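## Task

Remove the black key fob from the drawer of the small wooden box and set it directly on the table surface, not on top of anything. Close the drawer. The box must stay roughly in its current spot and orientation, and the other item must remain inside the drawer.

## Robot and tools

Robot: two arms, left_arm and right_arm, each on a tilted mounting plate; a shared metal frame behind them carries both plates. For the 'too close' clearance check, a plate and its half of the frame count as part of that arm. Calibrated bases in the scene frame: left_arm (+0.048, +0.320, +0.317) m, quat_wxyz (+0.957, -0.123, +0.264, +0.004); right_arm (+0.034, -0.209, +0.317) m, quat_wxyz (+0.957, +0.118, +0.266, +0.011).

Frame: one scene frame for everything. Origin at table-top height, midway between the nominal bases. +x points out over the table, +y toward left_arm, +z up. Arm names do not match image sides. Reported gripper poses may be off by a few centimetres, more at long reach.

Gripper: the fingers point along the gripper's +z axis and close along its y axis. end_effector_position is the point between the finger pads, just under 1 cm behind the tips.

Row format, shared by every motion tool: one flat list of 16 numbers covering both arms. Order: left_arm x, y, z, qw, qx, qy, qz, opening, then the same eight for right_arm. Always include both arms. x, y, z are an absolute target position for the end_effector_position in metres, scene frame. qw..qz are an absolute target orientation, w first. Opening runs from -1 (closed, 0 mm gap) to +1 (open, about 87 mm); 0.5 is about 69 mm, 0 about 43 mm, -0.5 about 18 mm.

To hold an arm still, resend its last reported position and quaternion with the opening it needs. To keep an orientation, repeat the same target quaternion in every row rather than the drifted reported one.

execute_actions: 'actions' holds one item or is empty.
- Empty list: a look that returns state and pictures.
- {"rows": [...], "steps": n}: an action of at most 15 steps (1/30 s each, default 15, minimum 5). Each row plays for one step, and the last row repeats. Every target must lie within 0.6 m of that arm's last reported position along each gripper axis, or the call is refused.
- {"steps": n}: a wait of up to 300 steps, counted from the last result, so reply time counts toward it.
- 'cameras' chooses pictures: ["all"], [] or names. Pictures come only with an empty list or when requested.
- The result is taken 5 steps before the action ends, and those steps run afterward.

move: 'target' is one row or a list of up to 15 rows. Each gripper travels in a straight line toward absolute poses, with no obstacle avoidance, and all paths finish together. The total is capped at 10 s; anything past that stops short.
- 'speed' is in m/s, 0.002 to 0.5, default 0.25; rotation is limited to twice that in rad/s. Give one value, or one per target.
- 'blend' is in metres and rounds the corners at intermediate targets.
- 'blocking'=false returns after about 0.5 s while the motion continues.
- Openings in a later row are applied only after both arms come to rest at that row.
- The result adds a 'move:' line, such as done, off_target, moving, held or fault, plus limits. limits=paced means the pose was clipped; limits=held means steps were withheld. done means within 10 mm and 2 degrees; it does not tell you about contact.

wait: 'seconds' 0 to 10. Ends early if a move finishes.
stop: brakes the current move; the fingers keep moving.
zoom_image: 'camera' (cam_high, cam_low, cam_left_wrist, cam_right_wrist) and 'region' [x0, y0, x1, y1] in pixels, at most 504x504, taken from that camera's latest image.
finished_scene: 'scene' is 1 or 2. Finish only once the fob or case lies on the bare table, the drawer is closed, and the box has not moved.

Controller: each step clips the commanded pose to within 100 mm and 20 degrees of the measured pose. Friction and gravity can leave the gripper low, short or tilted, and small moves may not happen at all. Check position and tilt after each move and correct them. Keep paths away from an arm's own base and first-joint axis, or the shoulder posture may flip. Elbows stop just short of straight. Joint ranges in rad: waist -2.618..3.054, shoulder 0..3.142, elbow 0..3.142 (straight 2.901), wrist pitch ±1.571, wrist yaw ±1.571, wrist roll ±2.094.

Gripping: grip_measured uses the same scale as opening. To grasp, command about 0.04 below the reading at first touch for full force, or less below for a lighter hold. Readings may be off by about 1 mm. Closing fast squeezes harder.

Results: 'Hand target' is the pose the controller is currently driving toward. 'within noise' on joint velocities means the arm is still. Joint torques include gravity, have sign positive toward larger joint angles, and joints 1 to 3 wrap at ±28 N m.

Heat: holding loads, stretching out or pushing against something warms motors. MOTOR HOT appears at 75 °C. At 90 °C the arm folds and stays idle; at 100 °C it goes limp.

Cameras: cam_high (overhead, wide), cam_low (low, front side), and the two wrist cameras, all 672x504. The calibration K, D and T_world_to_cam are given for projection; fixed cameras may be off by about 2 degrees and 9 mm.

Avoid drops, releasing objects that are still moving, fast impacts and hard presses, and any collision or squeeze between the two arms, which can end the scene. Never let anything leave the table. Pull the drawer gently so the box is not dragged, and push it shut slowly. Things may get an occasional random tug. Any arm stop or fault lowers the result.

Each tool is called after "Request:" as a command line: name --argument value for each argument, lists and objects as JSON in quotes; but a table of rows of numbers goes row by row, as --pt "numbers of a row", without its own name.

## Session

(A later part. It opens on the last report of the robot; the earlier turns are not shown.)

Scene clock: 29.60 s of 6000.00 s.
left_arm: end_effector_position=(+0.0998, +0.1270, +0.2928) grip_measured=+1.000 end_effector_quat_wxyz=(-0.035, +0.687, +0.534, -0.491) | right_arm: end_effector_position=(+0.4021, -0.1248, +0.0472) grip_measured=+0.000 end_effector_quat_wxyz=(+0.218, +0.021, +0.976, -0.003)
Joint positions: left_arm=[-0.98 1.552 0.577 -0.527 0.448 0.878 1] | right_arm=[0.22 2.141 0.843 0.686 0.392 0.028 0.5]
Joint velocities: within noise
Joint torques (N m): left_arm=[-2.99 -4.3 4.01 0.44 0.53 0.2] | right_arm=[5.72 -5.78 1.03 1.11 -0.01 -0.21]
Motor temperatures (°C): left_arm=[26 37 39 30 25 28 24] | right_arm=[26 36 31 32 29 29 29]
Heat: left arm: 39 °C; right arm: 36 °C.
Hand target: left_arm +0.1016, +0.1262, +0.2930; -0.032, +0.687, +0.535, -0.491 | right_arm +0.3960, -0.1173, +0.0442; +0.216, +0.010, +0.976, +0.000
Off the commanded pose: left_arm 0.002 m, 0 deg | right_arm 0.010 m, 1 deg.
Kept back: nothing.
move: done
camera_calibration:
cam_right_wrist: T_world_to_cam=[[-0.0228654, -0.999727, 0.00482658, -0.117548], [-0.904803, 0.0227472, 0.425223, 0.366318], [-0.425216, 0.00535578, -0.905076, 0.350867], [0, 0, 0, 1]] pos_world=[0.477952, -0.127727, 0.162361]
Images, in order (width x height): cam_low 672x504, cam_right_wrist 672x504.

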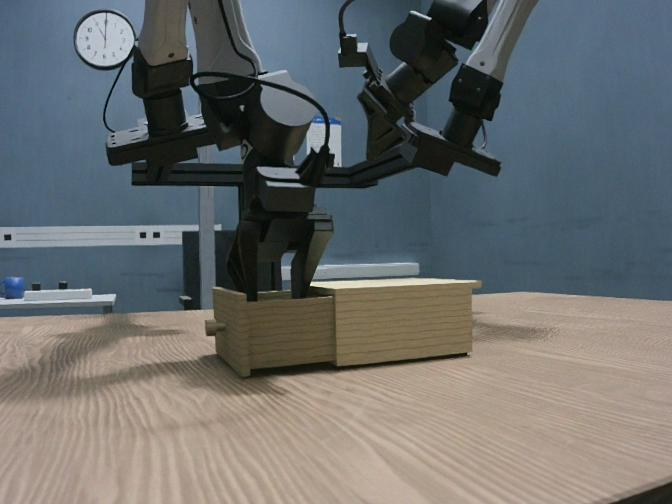

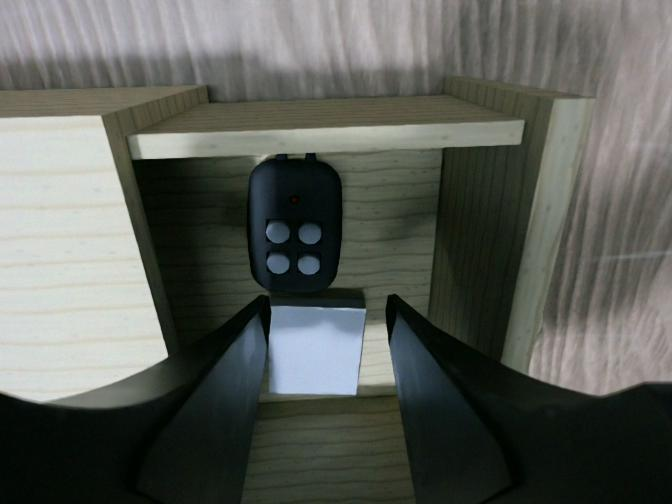

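Request:
execute_actions --actions '[{"rows": [[0.1015,0.1262,0.2930,-0.032,0.687,0.535,-0.491,1,0.396,-0.117,0.044,0.2164,0.01,0.9763,0,0.15],[0.1015,0.1262,0.2930,-0.032,0.687,0.535,-0.491,1,0.396,-0.117,0.044,0.2164,0.01,0.9763,0,0.2],[0.1015,0.1262,0.2930,-0.032,0.687,0.535,-0.491,1,0.396,-0.117,0.044,0.2164,0.01,0.9763,0,0.25],[0.1015,0.1262,0.2930,-0.032,0.687,0.535,-0.491,1,0.396,-0.117,0.044,0.2164,0.01,0.9763,0,0.3],[0.1015,0.1262,0.2930,-0.032,0.687,0.535,-0.491,1,0.396,-0.117,0.044,0.2164,0.01,0.9763,0,0.34],[0.1015,0.1262,0.2930,-0.032,0.687,0.535,-0.491,1,0.396,-0.117,0.044,0.2164,0.01,0.9763,0,0.38],[0.1015,0.1262,0.2930,-0.032,0.687,0.535,-0.491,1,0.396,-0.117,0.044,0.2164,0.01,0.9763,0,0.42],[0.1015,0.1262,0.2930,-0.032,0.687,0.535,-0.491,1,0.396,-0.117,0.044,0.2164,0.01,0.9763,0,0.46],[0.1015,0.1262,0.2930,-0.032,0.687,0.535,-0.491,1,0.396,-0.117,0.044,0.2164,0.01,0.9763,0,0.5],[0.1015,0.1262,0.2930,-0.032,0.687,0.535,-0.491,1,0.396,-0.117,0.044,0.2164,0.01,0.9763,0,0.54],[0.1015,0.1262,0.2930,-0.032,0.687,0.535,-0.491,1,0.396,-0.117,0.044,0.2164,0.01,0.9763,0,0.58],[0.1015,0.1262,0.2930,-0.032,0.687,0.535,-0.491,1,0.396,-0.117,0.044,0.2164,0.01,0.9763,0,0.62],[0.1015,0.1262,0.2930,-0.032,0.687,0.535,-0.491,1,0.396,-0.117,0.044,0.2164,0.01,0.9763,0,0.66],[0.1015,0.1262,0.2930,-0.032,0.687,0.535,-0.491,1,0.396,-0.117,0.044,0.2164,0.01,0.9763,0,0.7]], "steps": 15}]' --cameras '["cam_right_wrist", "cam_low"]'

Scene clock: 30.57 s of 6000.00 s.
left_arm: end_effector_position=(+0.0998, +0.1270, +0.2928) grip_measured=+1.000 end_effector_quat_wxyz=(-0.035, +0.687, +0.534, -0.491) | right_arm: end_effector_position=(+0.4011, -0.1396, +0.0486) grip_measured=+0.513 end_effector_quat_wxyz=(+0.221, +0.014, +0.974, -0.044)
Joint positions: left_arm=[-0.98 1.552 0.577 -0.527 0.448 0.878 1] | right_arm=[0.22 2.14 0.834 0.701 0.467 -0.006 0.756]
Joint velocities: left_arm=[within noise] | right_arm=[-0.027 -0.022 -0.027 0.022 0.256 -0.11 0.523]
Joint torques (N m): left_arm=[-3 -4.26 3.96 0.44 0.54 0.2] | right_arm=[5.64 -5.9 1.83 0.95 -0.98 0.3]
Motor temperatures (°C): left_arm=[27 37 39 30 25 28 24] | right_arm=[26 36 31 32 29 29 29]
Heat: left arm: 39 °C; right arm: 36 °C.
Steps of this call (1-19: nothing new was sent; 20-29: this action's first 10). Readings (end_effector_position of left_arm | right_arm):
20: (+0.0998, +0.1270, +0.2928) | (+0.4019, -0.1263, +0.0472)
21: (+0.0998, +0.1270, +0.2928) | (+0.4015, -0.1282, +0.0472)
23: (+0.0998, +0.1270, +0.2928) | (+0.4013, -0.1319, +0.0474)
27: (+0.0998, +0.1270, +0.2928) | (+0.4011, -0.1372, +0.0479)
29: the state above
camera_calibration:
cam_right_wrist: T_world_to_cam=[[-0.0268677, -0.995926, 0.0860818, -0.134226], [-0.906343, 0.0605956, 0.418176, 0.371371], [-0.421689, -0.0667842, -0.904278, 0.340251], [0, 0, 0, 1]] pos_world=[0.476463, -0.133459, 0.163938]
Images, in order (width x height): cam_low 672x504, cam_right_wrist 672x504.

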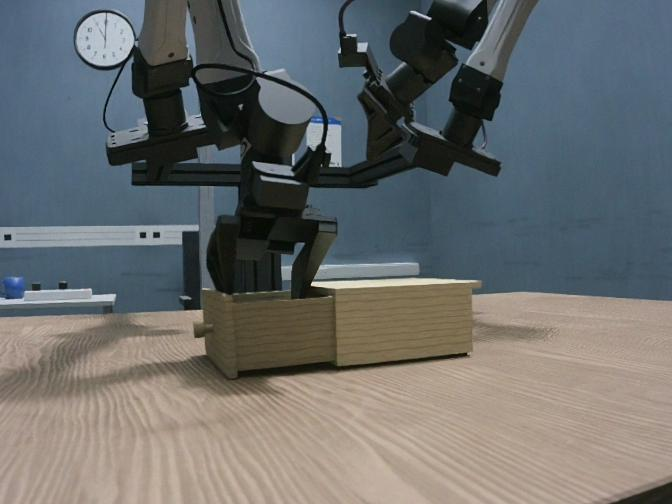

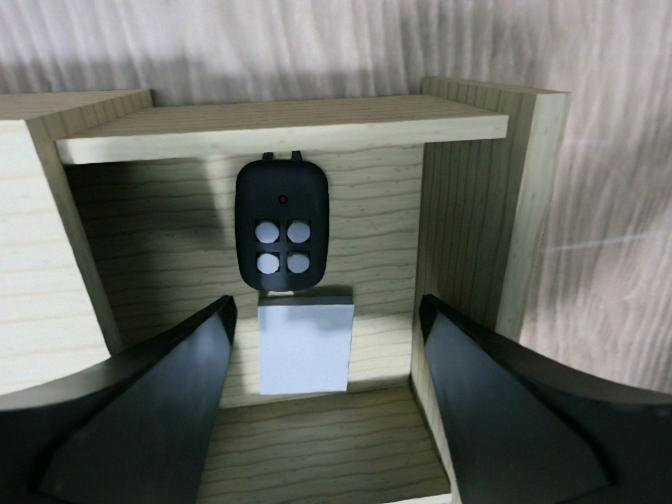

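Request:
execute_actions --actions '[{"rows": [[0.1015,0.1262,0.2930,-0.032,0.687,0.535,-0.491,1,0.396,-0.127,0.044,0.2164,0.01,0.9763,0,0.74],[0.1015,0.1262,0.2930,-0.032,0.687,0.535,-0.491,1,0.396,-0.127,0.044,0.2164,0.01,0.9763,0,0.78],[0.1015,0.1262,0.2930,-0.032,0.687,0.535,-0.491,1,0.396,-0.127,0.044,0.2164,0.01,0.9763,0,0.82],[0.1015,0.1262,0.2930,-0.032,0.687,0.535,-0.491,1,0.396,-0.127,0.044,0.2164,0.01,0.9763,0,0.86],[0.1015,0.1262,0.2930,-0.032,0.687,0.535,-0.491,1,0.396,-0.127,0.044,0.2164,0.01,0.9763,0,0.88]], "steps": 12}]' --cameras '["cam_right_wrist", "cam_low"]'

Scene clock: 31.10 s of 6000.00 s.
left_arm: end_effector_position=(+0.0998, +0.1270, +0.2928) grip_measured=+1.000 end_effector_quat_wxyz=(-0.035, +0.687, +0.534, -0.491) | right_arm: end_effector_position=(+0.4012, -0.1483, +0.0502) grip_measured=+0.876 end_effector_quat_wxyz=(+0.222, +0.014, +0.974, -0.051)
Joint positions: left_arm=[-0.98 1.552 0.577 -0.527 0.448 0.878 1] | right_arm=[0.206 2.128 0.821 0.711 0.47 -0.022 0.938]
Joint velocities: within noise
Joint torques (N m): left_arm=[-3.02 -4.31 3.99 0.43 0.54 0.21] | right_arm=[4.56 -6.17 1.29 0.93 -0.83 0.14]
Motor temperatures (°C): left_arm=[27 37 39 30 25 28 24] | right_arm=[26 36 31 32 29 29 29]
Heat: left arm: 39 °C; right arm: 36 °C.
Off your previous action's commanded pose at its last step (step 5 of this call): left_arm 0.002 m, 0 deg | right_arm 0.028 m, 6 deg.
Steps of this call (1-5: your previous action's last 5; 6-9: nothing new was sent; 10-16: this action's first 7). Readings (end_effector_position of left_arm | right_arm):
10: (+0.0998, +0.1270, +0.2928) | (+0.4010, -0.1450, +0.0504)
11: (+0.0998, +0.1270, +0.2928) | (+0.4010, -0.1459, +0.0504)
13: (+0.0998, +0.1270, +0.2928) | (+0.4010, -0.1472, +0.0503)
16: the state above
camera_calibration:
cam_right_wrist: T_world_to_cam=[[-0.0297768, -0.9944, 0.101397, -0.142356], [-0.907595, 0.0693993, 0.41407, 0.373321], [-0.418788, -0.0796978, -0.90458, 0.338057], [0, 0, 0, 1]] pos_world=[0.47616, -0.140525, 0.165653]
Images, in order (width x height): cam_low 672x504, cam_right_wrist 672x504.

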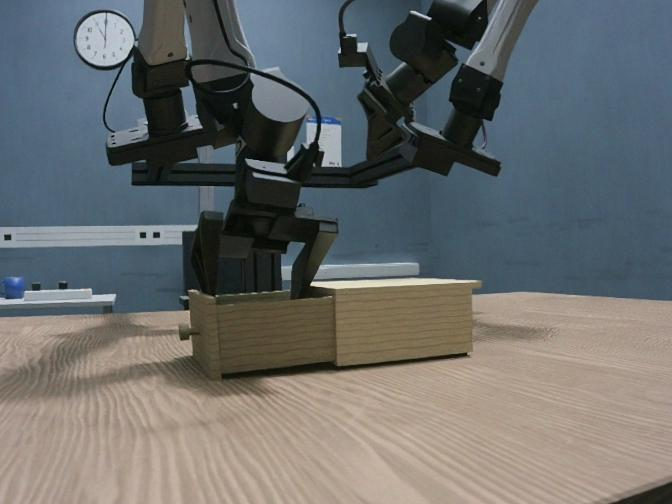

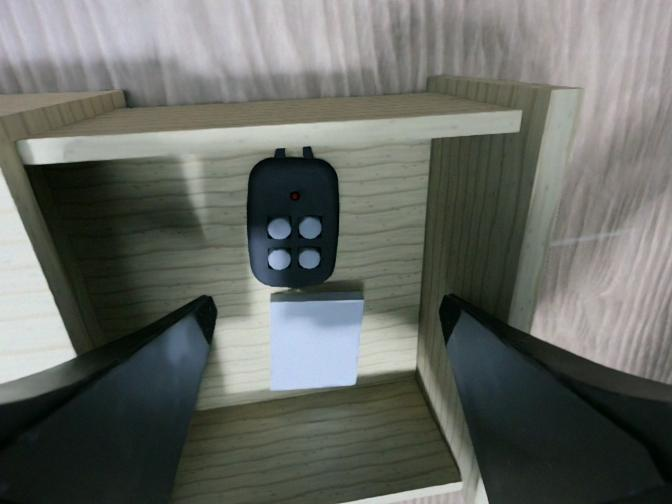

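Request:
move --target '[0.1015, 0.1262, 0.2930, -0.032, 0.687, 0.535, -0.491, 1, 0.424, -0.131, 0.055, 0.2162, 0.0256, 0.976, 0.0100, 0.2]' --speed 0.07 --cameras '["cam_right_wrist", "cam_low"]'

Scene clock: 32.50 s of 6000.00 s.
left_arm: end_effector_position=(+0.0998, +0.1270, +0.2928) grip_measured=+1.000 end_effector_quat_wxyz=(-0.035, +0.687, +0.534, -0.491) | right_arm: end_effector_position=(+0.4122, -0.1295, +0.0470) grip_measured=+0.200 end_effector_quat_wxyz=(+0.207, +0.014, +0.978, +0.001)
Joint positions: left_arm=[-0.98 1.552 0.577 -0.527 0.448 0.878 1] | right_arm=[0.198 2.128 0.893 0.605 0.363 0.012 0.6]
Joint velocities: within noise
Joint torques (N m): left_arm=[-2.96 -4.29 3.99 0.43 0.54 0.2] | right_arm=[3.07 -10.11 2.88 0.76 -0.2 -0.02]
Motor temperatures (°C): left_arm=[27 37 39 30 25 28 24] | right_arm=[26 36 31 32 29 29 29]
Heat: left arm: 39 °C; right arm: 36 °C.
Hand target: left_arm +0.1016, +0.1262, +0.2930; -0.032, +0.687, +0.535, -0.491 | right_arm +0.4239, -0.1311, +0.0550; +0.217, +0.025, +0.976, +0.010
Off your previous action's commanded pose at its last step (step 5 of this call): left_arm 0.002 m, 0 deg | right_arm 0.023 m, 6 deg.
Off the commanded pose: left_arm 0.002 m, 0 deg | right_arm 0.014 m, 2 deg.
Kept back: nothing.
move: off_target (right_arm)
camera_calibration:
cam_right_wrist: T_world_to_cam=[[-0.00818446, -0.999966, -0.000926454, -0.127892], [-0.895611, 0.00691826, 0.444784, 0.368857], [-0.444763, 0.00447006, -0.895637, 0.362478], [0, 0, 0, 1]] pos_world=[0.490522, -0.132059, 0.160468]
Images, in order (width x height): cam_low 672x504, cam_right_wrist 672x504.

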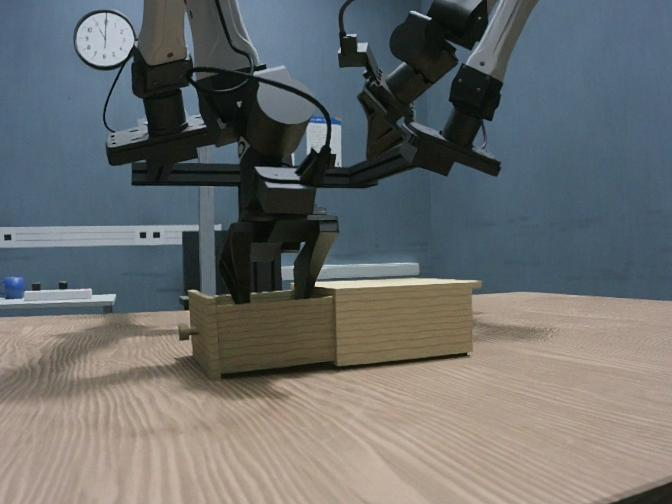

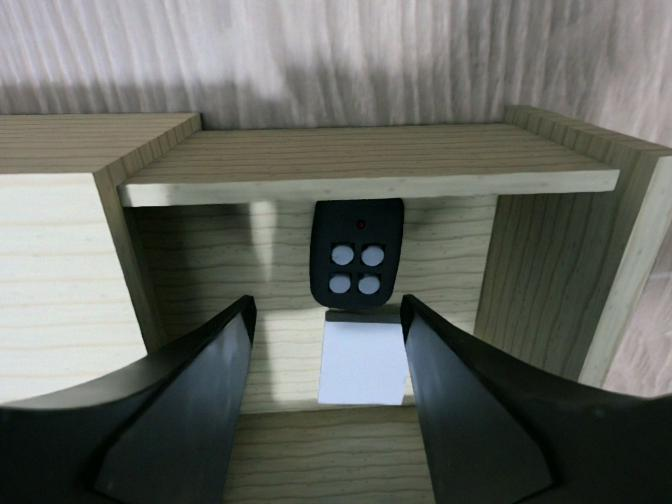

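Request:
move --target '[0.1015, 0.1262, 0.2930, -0.032, 0.687, 0.535, -0.491, 1, 0.431, -0.149, 0.026, 0.2162, 0.0256, 0.976, 0.0, 0.2]' --speed 0.07 --cameras '["cam_right_wrist", "cam_low"]'

Scene clock: 33.57 s of 6000.00 s.
left_arm: end_effector_position=(+0.0998, +0.1270, +0.2928) grip_measured=+1.000 end_effector_quat_wxyz=(-0.035, +0.687, +0.534, -0.491) | right_arm: end_effector_position=(+0.4273, -0.1477, +0.0306) grip_measured=+0.200 end_effector_quat_wxyz=(+0.211, +0.027, +0.977, -0.002)
Joint positions: left_arm=[-0.98 1.552 0.577 -0.527 0.448 0.878 1] | right_arm=[0.135 2.175 0.958 0.609 0.322 -0.007 0.6]
Joint velocities: within noise
Joint torques (N m): left_arm=[-2.96 -4.37 3.96 0.44 0.55 0.21] | right_arm=[2.84 -6.65 3.33 1.11 -0.1 -0.25]
Motor temperatures (°C): left_arm=[27 37 39 30 25 28 24] | right_arm=[26 36 31 32 29 29 29]
Heat: left arm: 39 °C; right arm: 36 °C.
Hand target: left_arm +0.1016, +0.1262, +0.2930; -0.032, +0.687, +0.535, -0.491 | right_arm +0.4307, -0.1491, +0.0261; +0.216, +0.026, +0.976, +0.000
Off the commanded pose: left_arm 0.002 m, 0 deg | right_arm 0.006 m, 1 deg.
Kept back: nothing.
move: done
camera_calibration:
cam_right_wrist: T_world_to_cam=[[-0.0337001, -0.999431, -0.00119371, -0.134923], [-0.89869, 0.0297805, 0.437573, 0.394719], [-0.437289, 0.015819, -0.899182, 0.353177], [0, 0, 0, 1]] pos_world=[0.504623, -0.152188, 0.144691]
Images, in order (width x height): cam_low 672x504, cam_right_wrist 672x504.

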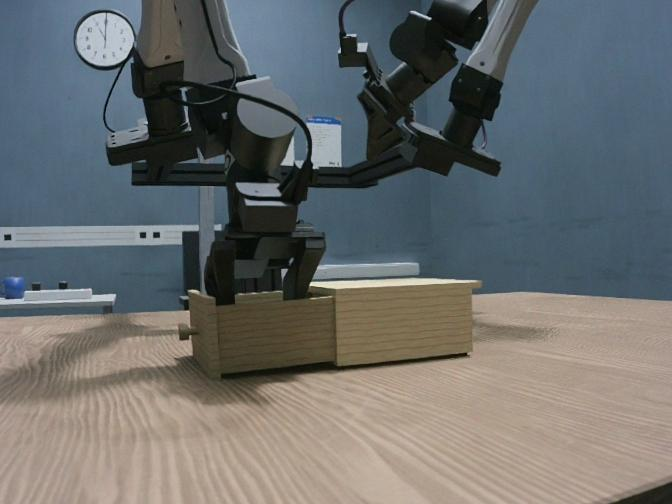

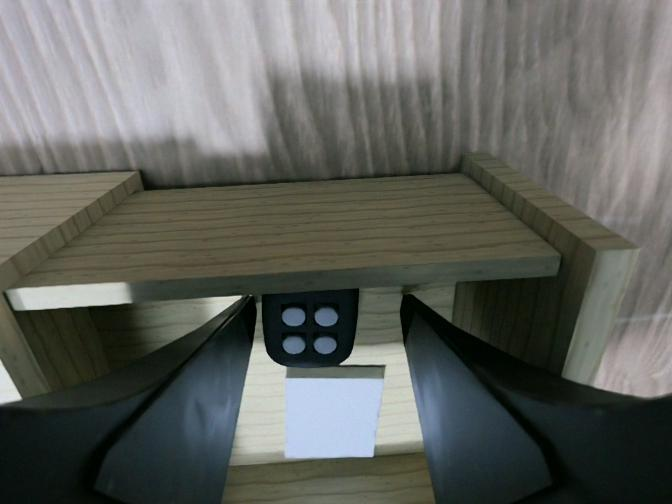

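Request:
move --target '[0.1015, 0.1262, 0.2930, -0.032, 0.687, 0.535, -0.491, 1, 0.429, -0.125, 0.032, 0.2162, 0.0256, 0.976, 0.0, 0.2]' --speed 0.07 --cameras '["cam_right_wrist"]'

Scene clock: 34.57 s of 6000.00 s.
left_arm: end_effector_position=(+0.0998, +0.1270, +0.2928) grip_measured=+1.000 end_effector_quat_wxyz=(-0.035, +0.687, +0.534, -0.491) | right_arm: end_effector_position=(+0.4301, -0.1371, +0.0356) grip_measured=+0.200 end_effector_quat_wxyz=(+0.217, +0.025, +0.976, -0.009)
Joint positions: left_arm=[-0.98 1.552 0.577 -0.527 0.448 0.878 1] | right_arm=[0.172 2.175 0.964 0.609 0.365 0.005 0.6]
Joint velocities: within noise
Joint torques (N m): left_arm=[-2.99 -4.31 3.96 0.43 0.53 0.2] | right_arm=[5.83 -6.17 3.41 0.96 0.01 0]
Motor temperatures (°C): left_arm=[27 37 39 30 25 28 24] | right_arm=[26 36 31 32 29 29 29]
Heat: left arm: 39 °C; right arm: 36 °C.
Hand target: left_arm +0.1016, +0.1262, +0.2930; -0.032, +0.687, +0.535, -0.491 | right_arm +0.4285, -0.1252, +0.0322; +0.216, +0.026, +0.976, +0.000
Off the commanded pose: left_arm 0.002 m, 0 deg | right_arm 0.013 m, 1 deg.
Kept back: nothing.
move: off_target (right_arm)
camera_calibration:
cam_right_wrist: T_world_to_cam=[[-0.0336925, -0.999347, 0.013074, -0.124777], [-0.903902, 0.0360506, 0.426219, 0.398267], [-0.426412, 0.00254271, -0.904526, 0.352439], [0, 0, 0, 1]] pos_world=[0.506074, -0.139949, 0.150673]
Images, in order (width x height): cam_right_wrist 672x504.

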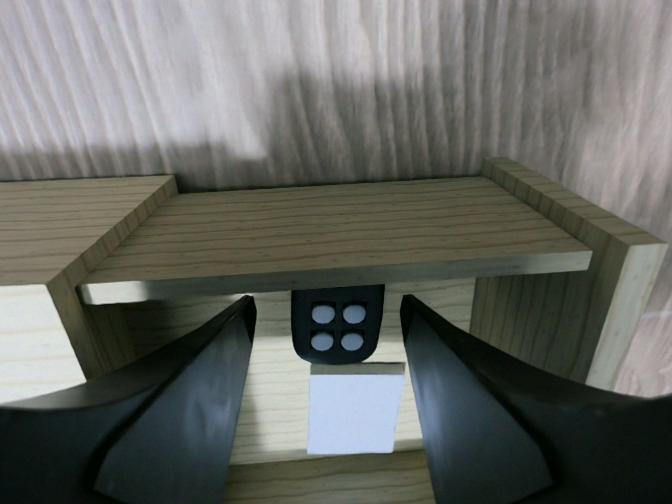

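Request:
move --target '[0.1015, 0.1262, 0.2930, -0.032, 0.687, 0.535, -0.491, 1, 0.426, -0.127, 0.012, 0.2162, 0.0256, 0.976, 0.0, 0.2]' --speed 0.06 --cameras '["cam_right_wrist", "cam_low"]'

Scene clock: 35.50 s of 6000.00 s.
left_arm: end_effector_position=(+0.0998, +0.1270, +0.2928) grip_measured=+1.000 end_effector_quat_wxyz=(-0.035, +0.687, +0.534, -0.491) | right_arm: end_effector_position=(+0.4306, -0.1394, +0.0280) grip_measured=+0.199 end_effector_quat_wxyz=(+0.220, +0.024, +0.975, -0.022)
Joint positions: left_arm=[-0.98 1.552 0.577 -0.527 0.448 0.878 1] | right_arm=[0.172 2.21 0.981 0.632 0.39 -0.006 0.6]
Joint velocities: within noise
Joint torques (N m): left_arm=[-2.96 -4.29 3.97 0.43 0.53 0.21] | right_arm=[3.9 -3.59 4.07 1.21 -0.42 0.06]
Motor temperatures (°C): left_arm=[27 37 39 30 25 28 24] | right_arm=[26 36 31 32 29 29 29]
Heat: left arm: 39 °C; right arm: 36 °C.
Hand target: left_arm +0.1016, +0.1262, +0.2930; -0.032, +0.687, +0.535, -0.491 | right_arm +0.4251, -0.1275, +0.0136; +0.216, +0.026, +0.976, +0.000
Off the commanded pose: left_arm 0.002 m, 0 deg | right_arm 0.021 m, 3 deg.
Kept back: nothing.
move: off_target (right_arm)
camera_calibration:
cam_right_wrist: T_world_to_cam=[[-0.0362967, -0.998532, 0.0402097, -0.126479], [-0.905586, 0.0498801, 0.42122, 0.404777], [-0.422608, -0.0211244, -0.906066, 0.340839], [0, 0, 0, 1]] pos_world=[0.506011, -0.139283, 0.143408]
Images, in order (width x height): cam_low 672x504, cam_right_wrist 672x504.

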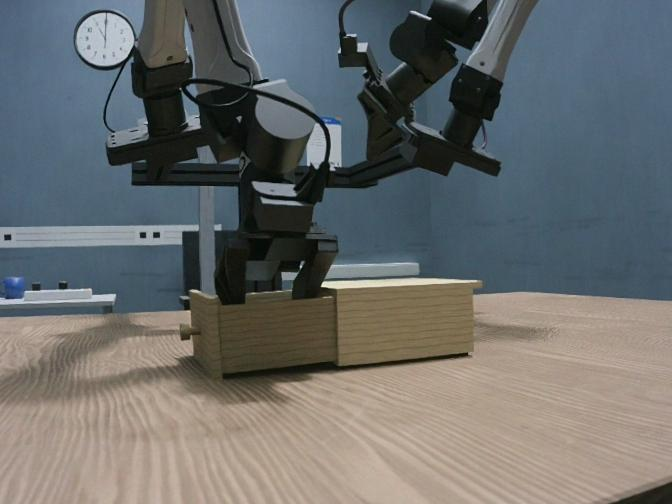

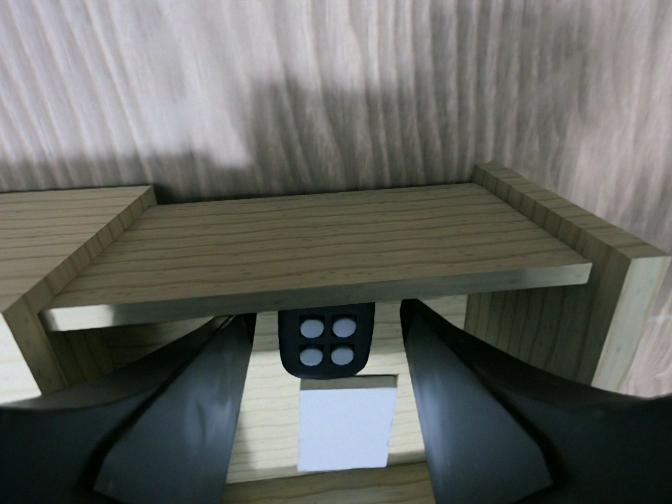

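Request:
move --target '[0.1015, 0.1262, 0.2930, -0.032, 0.687, 0.535, -0.491, 1, 0.418, -0.127, 0.001, 0.2155, 0.0300, 0.976, 0.0150, 0.2]' --speed 0.06 --cameras '["cam_right_wrist", "cam_low"]'

Scene clock: 38.60 s of 6000.00 s.
left_arm: end_effector_position=(+0.0998, +0.1270, +0.2928) grip_measured=+1.000 end_effector_quat_wxyz=(-0.035, +0.687, +0.534, -0.491) | right_arm: end_effector_position=(+0.4302, -0.1395, +0.0267) grip_measured=+0.199 end_effector_quat_wxyz=(+0.227, +0.025, +0.973, -0.020)
Joint positions: left_arm=[-0.98 1.552 0.577 -0.527 0.448 0.878 1] | right_arm=[0.169 2.217 0.969 0.668 0.383 -0.009 0.6]
Joint velocities: within noise
Joint torques (N m): left_arm=[-3 -4.31 4.01 0.43 0.53 0.21] | right_arm=[2.41 -2 3.62 1.33 -0.75 0.14]
Motor temperatures (°C): left_arm=[27 37 39 30 25 28 24] | right_arm=[26 35 31 32 28 29 29]
Heat: left arm: 39 °C; right arm: 35 °C.
Hand target: left_arm +0.1016, +0.1262, +0.2930; -0.032, +0.687, +0.535, -0.491 | right_arm +0.4162, -0.1279, +0.0044; +0.214, +0.031, +0.976, +0.014
Off the commanded pose: left_arm 0.002 m, 0 deg | right_arm 0.031 m, 4 deg.
Kept back: nothing.
move: off_target (right_arm)
camera_calibration:
cam_right_wrist: T_world_to_cam=[[-0.038987, -0.998656, 0.0341444, -0.125193], [-0.911697, 0.0495373, 0.407867, 0.407959], [-0.40901, -0.0152278, -0.912403, 0.334697], [0, 0, 0, 1]] pos_world=[0.503949, -0.140137, 0.143261]
Images, in order (width x height): cam_low 672x504, cam_right_wrist 672x504.

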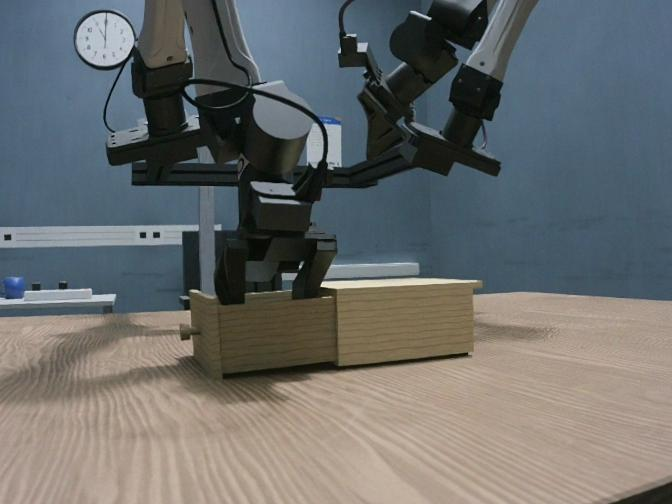

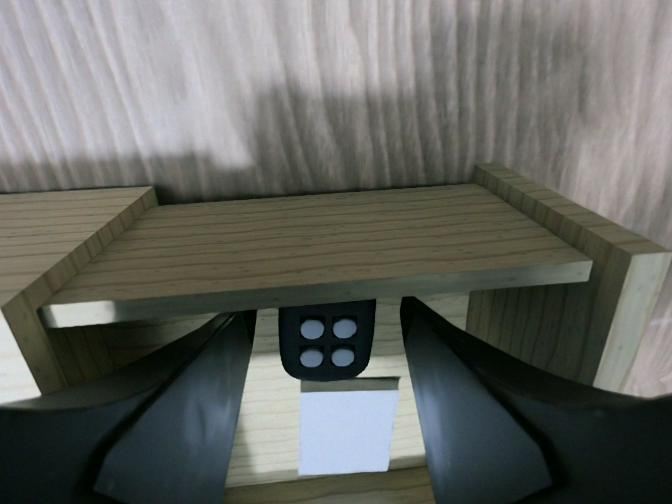

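Request:
zoom_image --camera "cam_right_wrist" --region '[180, 260, 480, 480]'

Request:
zoom_image --camera "cam_low" --region '[170, 200, 370, 400]'

Scaled by 1.680 from the camera's 672x504 image, which has a finer 960x720 frame.

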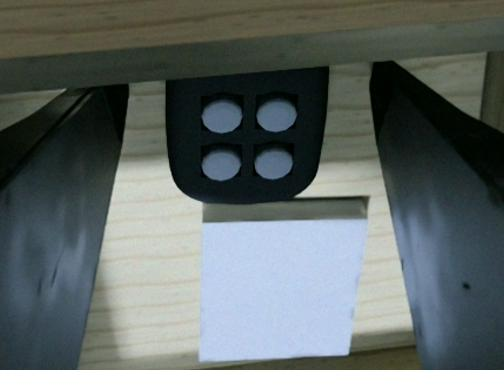

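Scaled by 2.520 from the camera's 672x504 image, which has a finer 960x720 frame.

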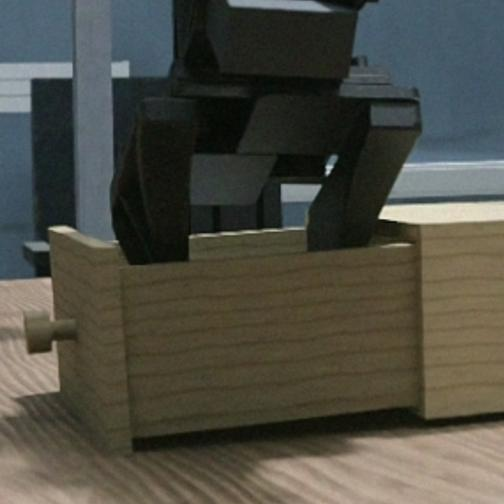

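Request:
move --target '[0.1015, 0.1262, 0.2930, -0.032, 0.687, 0.535, -0.491, 1, 0.430, -0.133, 0.022, 0.2160, 0.0256, 0.976, 0.0, -0.25]' --speed 0.06 --cameras '["cam_right_wrist", "cam_low"]'

Scene clock: 40.27 s of 6000.00 s.
left_arm: end_effector_position=(+0.0998, +0.1270, +0.2928) grip_measured=+1.000 end_effector_quat_wxyz=(-0.035, +0.687, +0.534, -0.491) | right_arm: end_effector_position=(+0.4318, -0.1316, +0.0268) grip_measured=-0.176 end_effector_quat_wxyz=(+0.228, +0.025, +0.973, -0.003)
Joint positions: left_arm=[-0.98 1.552 0.577 -0.527 0.448 0.878 1] | right_arm=[0.174 2.219 0.975 0.664 0.354 -0.001 0.412]
Joint velocities: within noise
Joint torques (N m): left_arm=[-3.02 -4.3 3.99 0.44 0.53 0.22] | right_arm=[3.12 -7.34 3.77 0.66 -0.11 -0.08]
Motor temperatures (°C): left_arm=[27 38 39 30 25 28 24] | right_arm=[26 35 31 32 29 29 29]
Heat: left arm: 39 °C; right arm: 35 °C.
Hand target: left_arm +0.1016, +0.1262, +0.2930; -0.032, +0.687, +0.535, -0.491 | right_arm +0.4298, -0.1330, +0.0222; +0.216, +0.026, +0.976, +0.000
Off the commanded pose: left_arm 0.002 m, 0 deg | right_arm 0.005 m, 1 deg.
Kept back: nothing.
move: done
camera_calibration:
cam_right_wrist: T_world_to_cam=[[-0.0300801, -0.999545, 0.00241887, -0.120421], [-0.913136, 0.0284638, 0.406661, 0.406802], [-0.406545, 0.0100236, -0.913576, 0.337773], [0, 0, 0, 1]] pos_world=[0.505163, -0.135331, 0.143442]
Images, in order (width x height): cam_low 672x504, cam_right_wrist 672x504.

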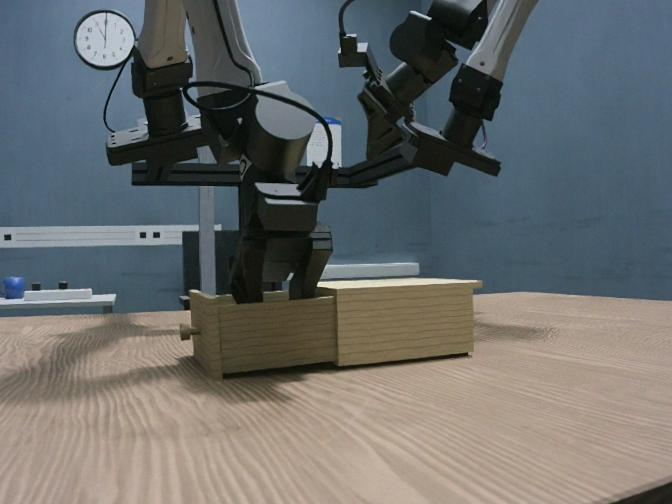

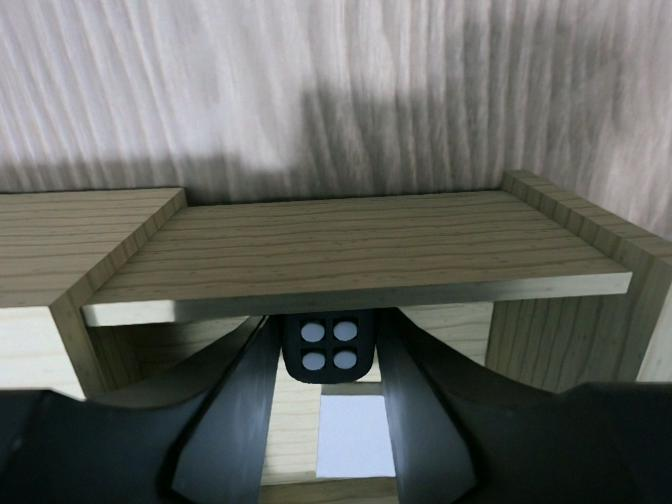

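Request:
move --pt "0.1015 0.1262 0.2930 -0.032 0.687 0.535 -0.491 1 0.428 -0.135 0.12 0.2160 0.0256 0.976 0.0 -0.25" --pt "0.1015 0.1262 0.2930 -0.032 0.687 0.535 -0.491 1 0.41 -0.37 0.12 0.2160 0.0256 0.976 0.0 -0.25" --pt "0.1015 0.1262 0.2930 -0.032 0.687 0.535 -0.491 1 0.40 -0.385 0.05 0.2160 0.0256 0.976 0.0 -0.25" --speed '[0.12, 0.22, 0.15]' --blend '[0.025, 0.03, 0]' --cameras '["cam_right_wrist", "cam_low", "cam_high"]'

Scene clock: 43.80 s of 6000.00 s.
left_arm: end_effector_position=(+0.0998, +0.1270, +0.2928) grip_measured=+1.000 end_effector_quat_wxyz=(-0.035, +0.687, +0.534, -0.491) | right_arm: end_effector_position=(+0.3964, -0.3816, +0.0532) grip_measured=-0.176 end_effector_quat_wxyz=(+0.208, +0.030, +0.978, +0.000)
Joint positions: left_arm=[-0.98 1.552 0.577 -0.527 0.448 0.878 1] | right_arm=[-0.509 1.96 0.918 0.447 -0.217 -0.361 0.412]
Joint velocities: within noise
Joint torques (N m): left_arm=[-3 -4.3 3.99 0.44 0.54 0.21] | right_arm=[-0.84 -6.8 3.67 1.09 -0.23 -0.25]
Motor temperatures (°C): left_arm=[27 38 39 30 25 28 24] | right_arm=[26 36 31 32 28 29 29]
Heat: left arm: 39 °C; right arm: 36 °C.
Hand target: left_arm +0.1016, +0.1262, +0.2930; -0.032, +0.687, +0.535, -0.491 | right_arm +0.3998, -0.3850, +0.0501; +0.216, +0.026, +0.976, +0.000
Off the commanded pose: left_arm 0.002 m, 0 deg | right_arm 0.006 m, 1 deg.
Kept back: nothing.
move: done
camera_calibration:
cam_right_wrist: T_world_to_cam=[[-0.0387972, -0.999227, -0.00640743, -0.367365], [-0.895911, 0.0319445, 0.443084, 0.363446], [-0.442537, 0.0229309, -0.896457, 0.368348], [0, 0, 0, 1]] pos_world=[0.47437, -0.387138, 0.166817]
Images, in order (width x height): cam_high 672x504, cam_low 672x504, cam_right_wrist 672x504.

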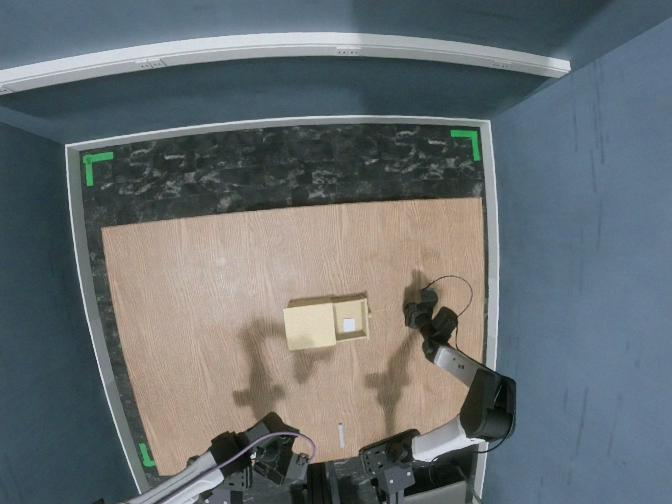

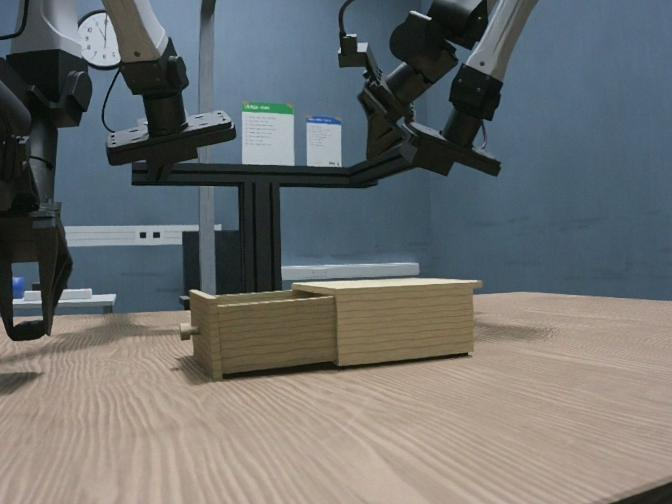

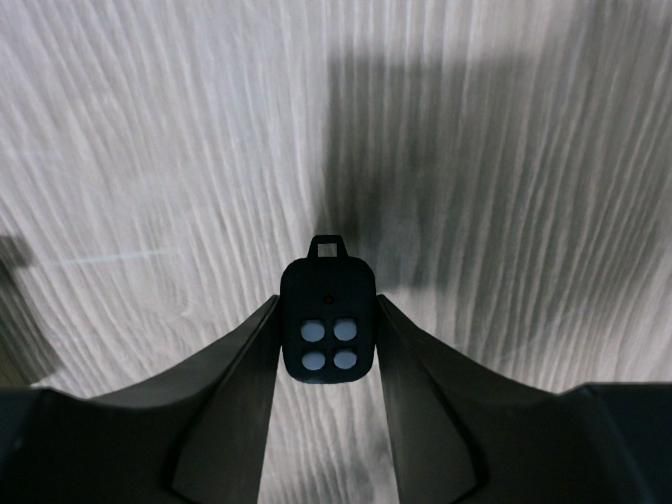

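Request:
move --target '[0.1015, 0.1262, 0.2930, -0.032, 0.687, 0.535, -0.491, 1, 0.40, -0.386, 0.013, 0.2200, 0.0256, 0.976, 0.0, -0.25]' --speed 0.06 --cameras '["cam_right_wrist", "cam_low"]'

Scene clock: 44.93 s of 6000.00 s.
left_arm: end_effector_position=(+0.0998, +0.1270, +0.2928) grip_measured=+1.000 end_effector_quat_wxyz=(-0.035, +0.687, +0.534, -0.491) | right_arm: end_effector_position=(+0.3949, -0.3822, +0.0166) grip_measured=-0.176 end_effector_quat_wxyz=(+0.208, +0.030, +0.978, +0.002)
Joint positions: left_arm=[-0.98 1.552 0.577 -0.527 0.448 0.878 1] | right_arm=[-0.509 2.108 0.985 0.526 -0.219 -0.361 0.412]
Joint velocities: within noise
Joint torques (N m): left_arm=[-2.97 -4.3 3.99 0.44 0.53 0.2] | right_arm=[-0.85 -6.97 3.41 1.15 -0.27 -0.24]
Motor temperatures (°C): left_arm=[27 38 39 30 25 28 24] | right_arm=[26 36 31 32 28 29 29]
Heat: left arm: 39 °C; right arm: 36 °C.
Hand target: left_arm +0.1016, +0.1262, +0.2930; -0.032, +0.687, +0.535, -0.491 | right_arm +0.3998, -0.3860, +0.0132; +0.219, +0.026, +0.975, +0.000
Off the commanded pose: left_arm 0.002 m, 0 deg | right_arm 0.007 m, 1 deg.
Kept back: nothing.
move: done
camera_calibration:
cam_right_wrist: T_world_to_cam=[[-0.0379887, -0.999239, -0.0088283, -0.36851], [-0.895898, 0.0301439, 0.443236, 0.377623], [-0.442633, 0.0247472, -0.896362, 0.335566], [0, 0, 0, 1]] pos_world=[0.472845, -0.387917, 0.130159]
Images, in order (width x height): cam_low 672x504, cam_right_wrist 672x504.

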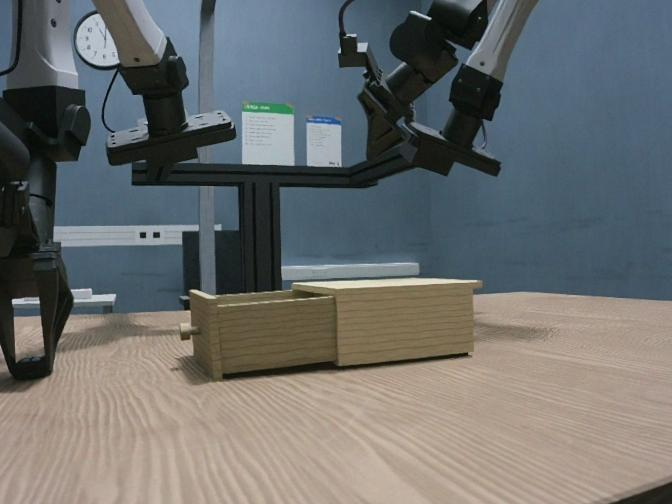

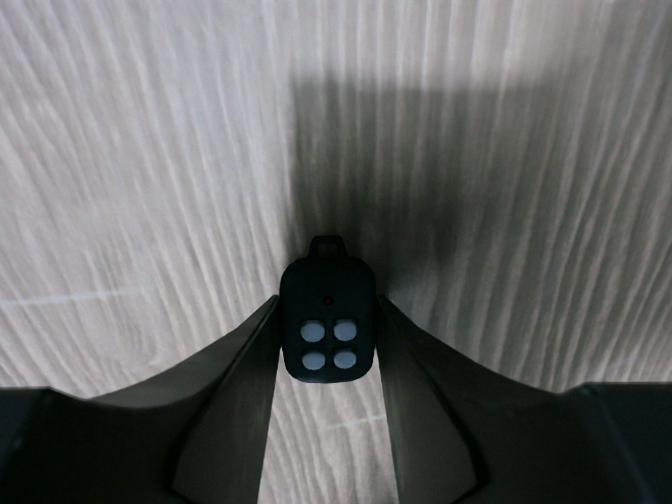

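Request:
move --target '[0.1015, 0.1262, 0.2930, -0.032, 0.687, 0.535, -0.491, 1, 0.40, -0.386, -0.002, 0.2230, 0.0256, 0.976, 0.0, -0.25]' --speed 0.04 --cameras '["cam_right_wrist", "cam_low"]'

Request:
zoom_image --camera "cam_low" --region '[0, 300, 120, 420]'

Scene clock: 45.87 s of 6000.00 s.
left_arm: end_effector_position=(+0.0998, +0.1270, +0.2928) grip_measured=+1.000 end_effector_quat_wxyz=(-0.035, +0.687, +0.534, -0.491) | right_arm: end_effector_position=(+0.3946, -0.3808, +0.0149) grip_measured=-0.176 end_effector_quat_wxyz=(+0.210, +0.029, +0.977, +0.005)
Joint positions: left_arm=[-0.98 1.552 0.577 -0.527 0.448 0.878 1] | right_arm=[-0.509 2.115 0.985 0.534 -0.226 -0.361 0.412]
Joint velocities: within noise
Joint torques (N m): left_arm=[-2.93 -4.3 3.97 0.44 0.54 0.22] | right_arm=[-0.8 -3.1 5.78 1.43 -0.22 -0.19]
Motor temperatures (°C): left_arm=[27 38 39 30 25 28 24] | right_arm=[26 36 31 32 28 29 29]
Heat: left arm: 39 °C; right arm: 36 °C.
Hand target: left_arm +0.1016, +0.1262, +0.2930; -0.032, +0.687, +0.535, -0.491 | right_arm +0.3989, -0.3855, -0.0004; +0.222, +0.025, +0.975, +0.000
Off the commanded pose: left_arm 0.002 m, 0 deg | right_arm 0.019 m, 2 deg.
Kept back: nothing.
move: off_target (right_arm)
camera_calibration:
cam_right_wrist: T_world_to_cam=[[-0.0353386, -0.999273, -0.0143208, -0.368131], [-0.897506, 0.0254301, 0.440268, 0.377], [-0.439584, 0.0284114, -0.897752, 0.334162], [0, 0, 0, 1]] pos_world=[0.472243, -0.386945, 0.128741]
Images, in order (width x height): cam_low 672x504, cam_right_wrist 672x504.

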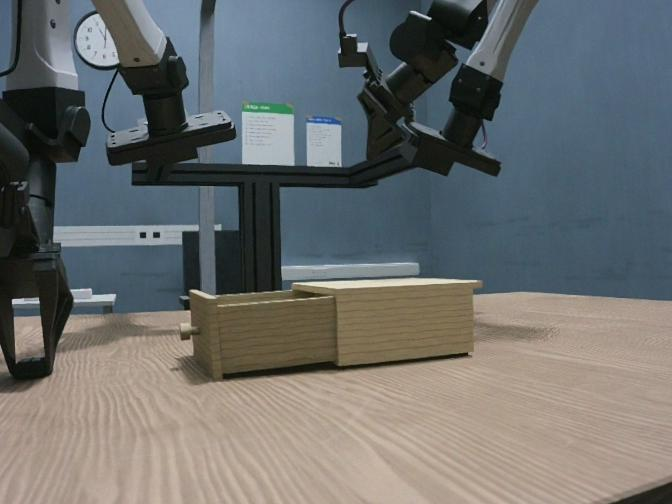

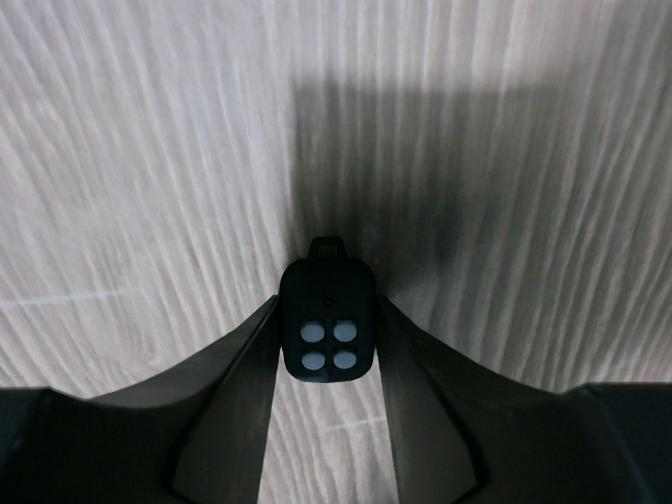

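Scaled by 4.200 from the camera's 672x504 image, which has a finer 960x720 frame.

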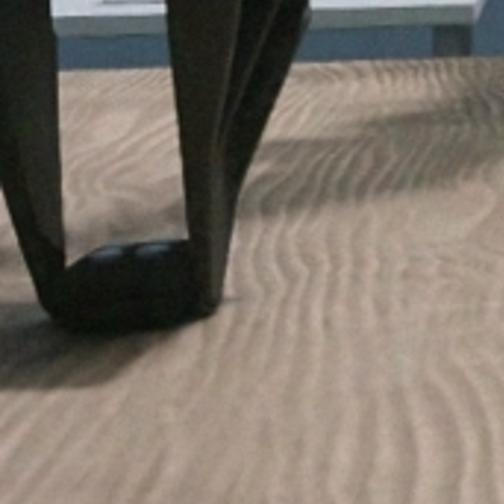

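Request:
move --pt "0.1015 0.1262 0.2930 -0.032 0.687 0.535 -0.491 -1 0.396 -0.382 0.011 0.2160 0.0256 0.976 0.0 0.2" --pt "0.18 0.17 0.26 0.06 0.40 0.79 -0.45 -1 0.396 -0.385 0.13 0.2160 0.0256 0.976 0.0 0.2" --pt "0.37 0.18 0.12 0.1677 -0.0449 0.9513 -0.2549 -1 0.392 -0.30 0.10 0.2131 0.0376 0.9615 0.1695 -1" --speed '[0.1, 0.3, 0.4]' --blend '[0, 0.04, 0]'

Scene clock: 53.60 s of 6000.00 s.
left_arm: end_effector_position=(+0.3685, +0.1806, +0.1237) grip_measured=-0.993 end_effector_quat_wxyz=(+0.167, -0.042, +0.950, -0.261) | right_arm: end_effector_position=(+0.3933, -0.3064, +0.1043) grip_measured=-0.973 end_effector_quat_wxyz=(+0.214, +0.037, +0.963, +0.160)
Joint positions: left_arm=[-0.209 1.856 0.61 0.575 0.148 -0.161 0.003] | right_arm=[-0.472 1.774 0.827 0.262 -0.484 -0.29 0.013]
Joint velocities: within noise
Joint torques (N m): left_arm=[-3.38 -6.15 2.44 1.47 0.11 0.11] | right_arm=[0.75 -5.98 2.66 0.85 -0.39 -0.06]
Motor temperatures (°C): left_arm=[27 38 39 30 25 27 23] | right_arm=[26 36 31 32 28 29 29]
Heat: left arm: 39 °C; right arm: 36 °C.
Hand target: left_arm +0.3699, +0.1800, +0.1201; +0.168, -0.045, +0.951, -0.255 | right_arm +0.3918, -0.2999, +0.1002; +0.213, +0.038, +0.962, +0.170
Off the commanded pose: left_arm 0.004 m, 1 deg | right_arm 0.008 m, 1 deg.
Kept back: nothing.
move: done
camera_calibration:
cam_left_wrist: T_world_to_cam=[[-0.00653237, -0.866371, 0.499358, 0.095096], [-0.876013, 0.245781, 0.414962, 0.251786], [-0.482244, -0.434733, -0.760558, 0.491198], [0, 0, 0, 1]] pos_world=[0.458066, 0.234044, 0.221615]
cam_right_wrist: T_world_to_cam=[[0.0175899, -0.948365, -0.316692, -0.266277], [-0.904319, -0.150199, 0.399559, 0.287706], [-0.426495, 0.279362, -0.860267, 0.479551], [0, 0, 0, 1]] pos_world=[0.469387, -0.343283, 0.213259]

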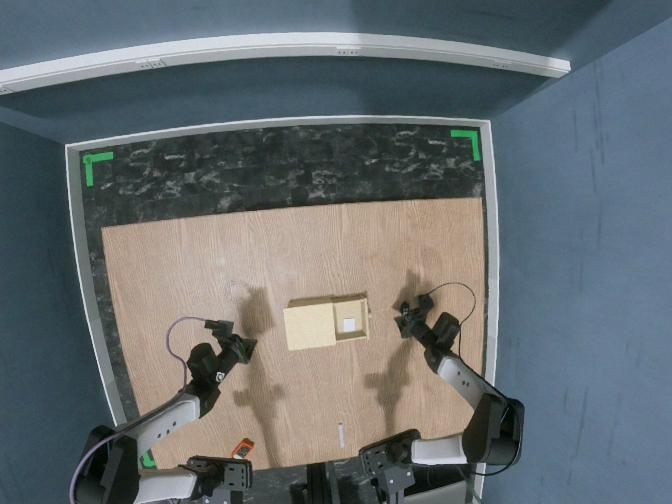

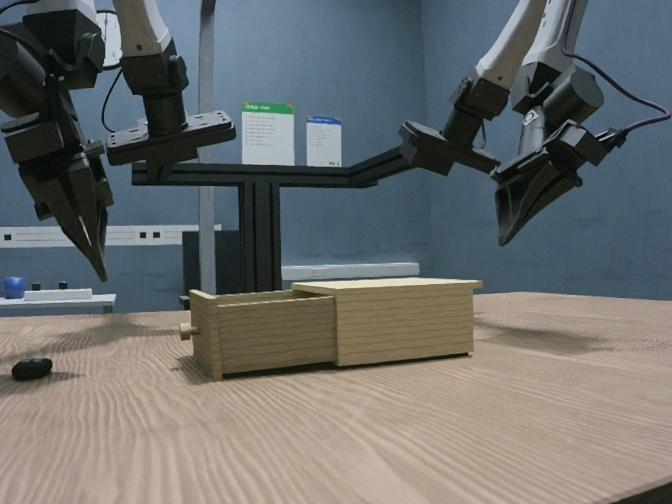

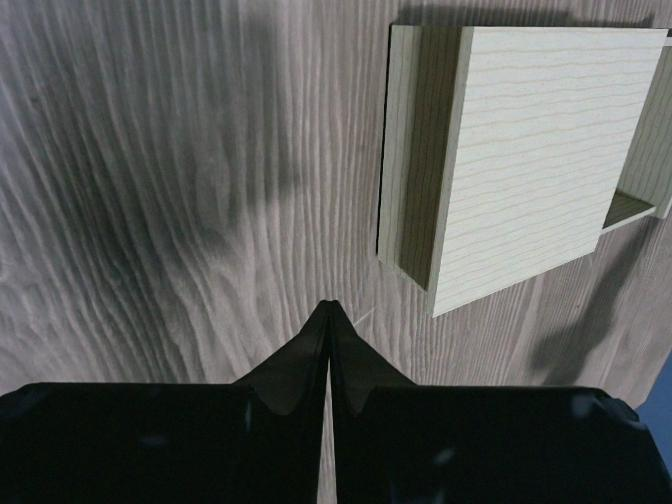

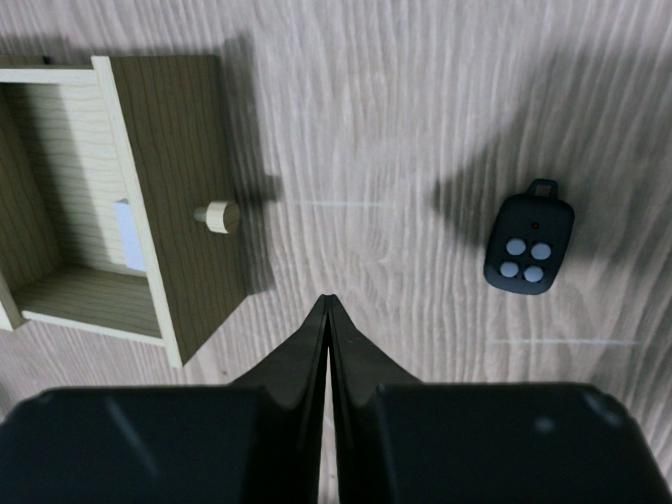

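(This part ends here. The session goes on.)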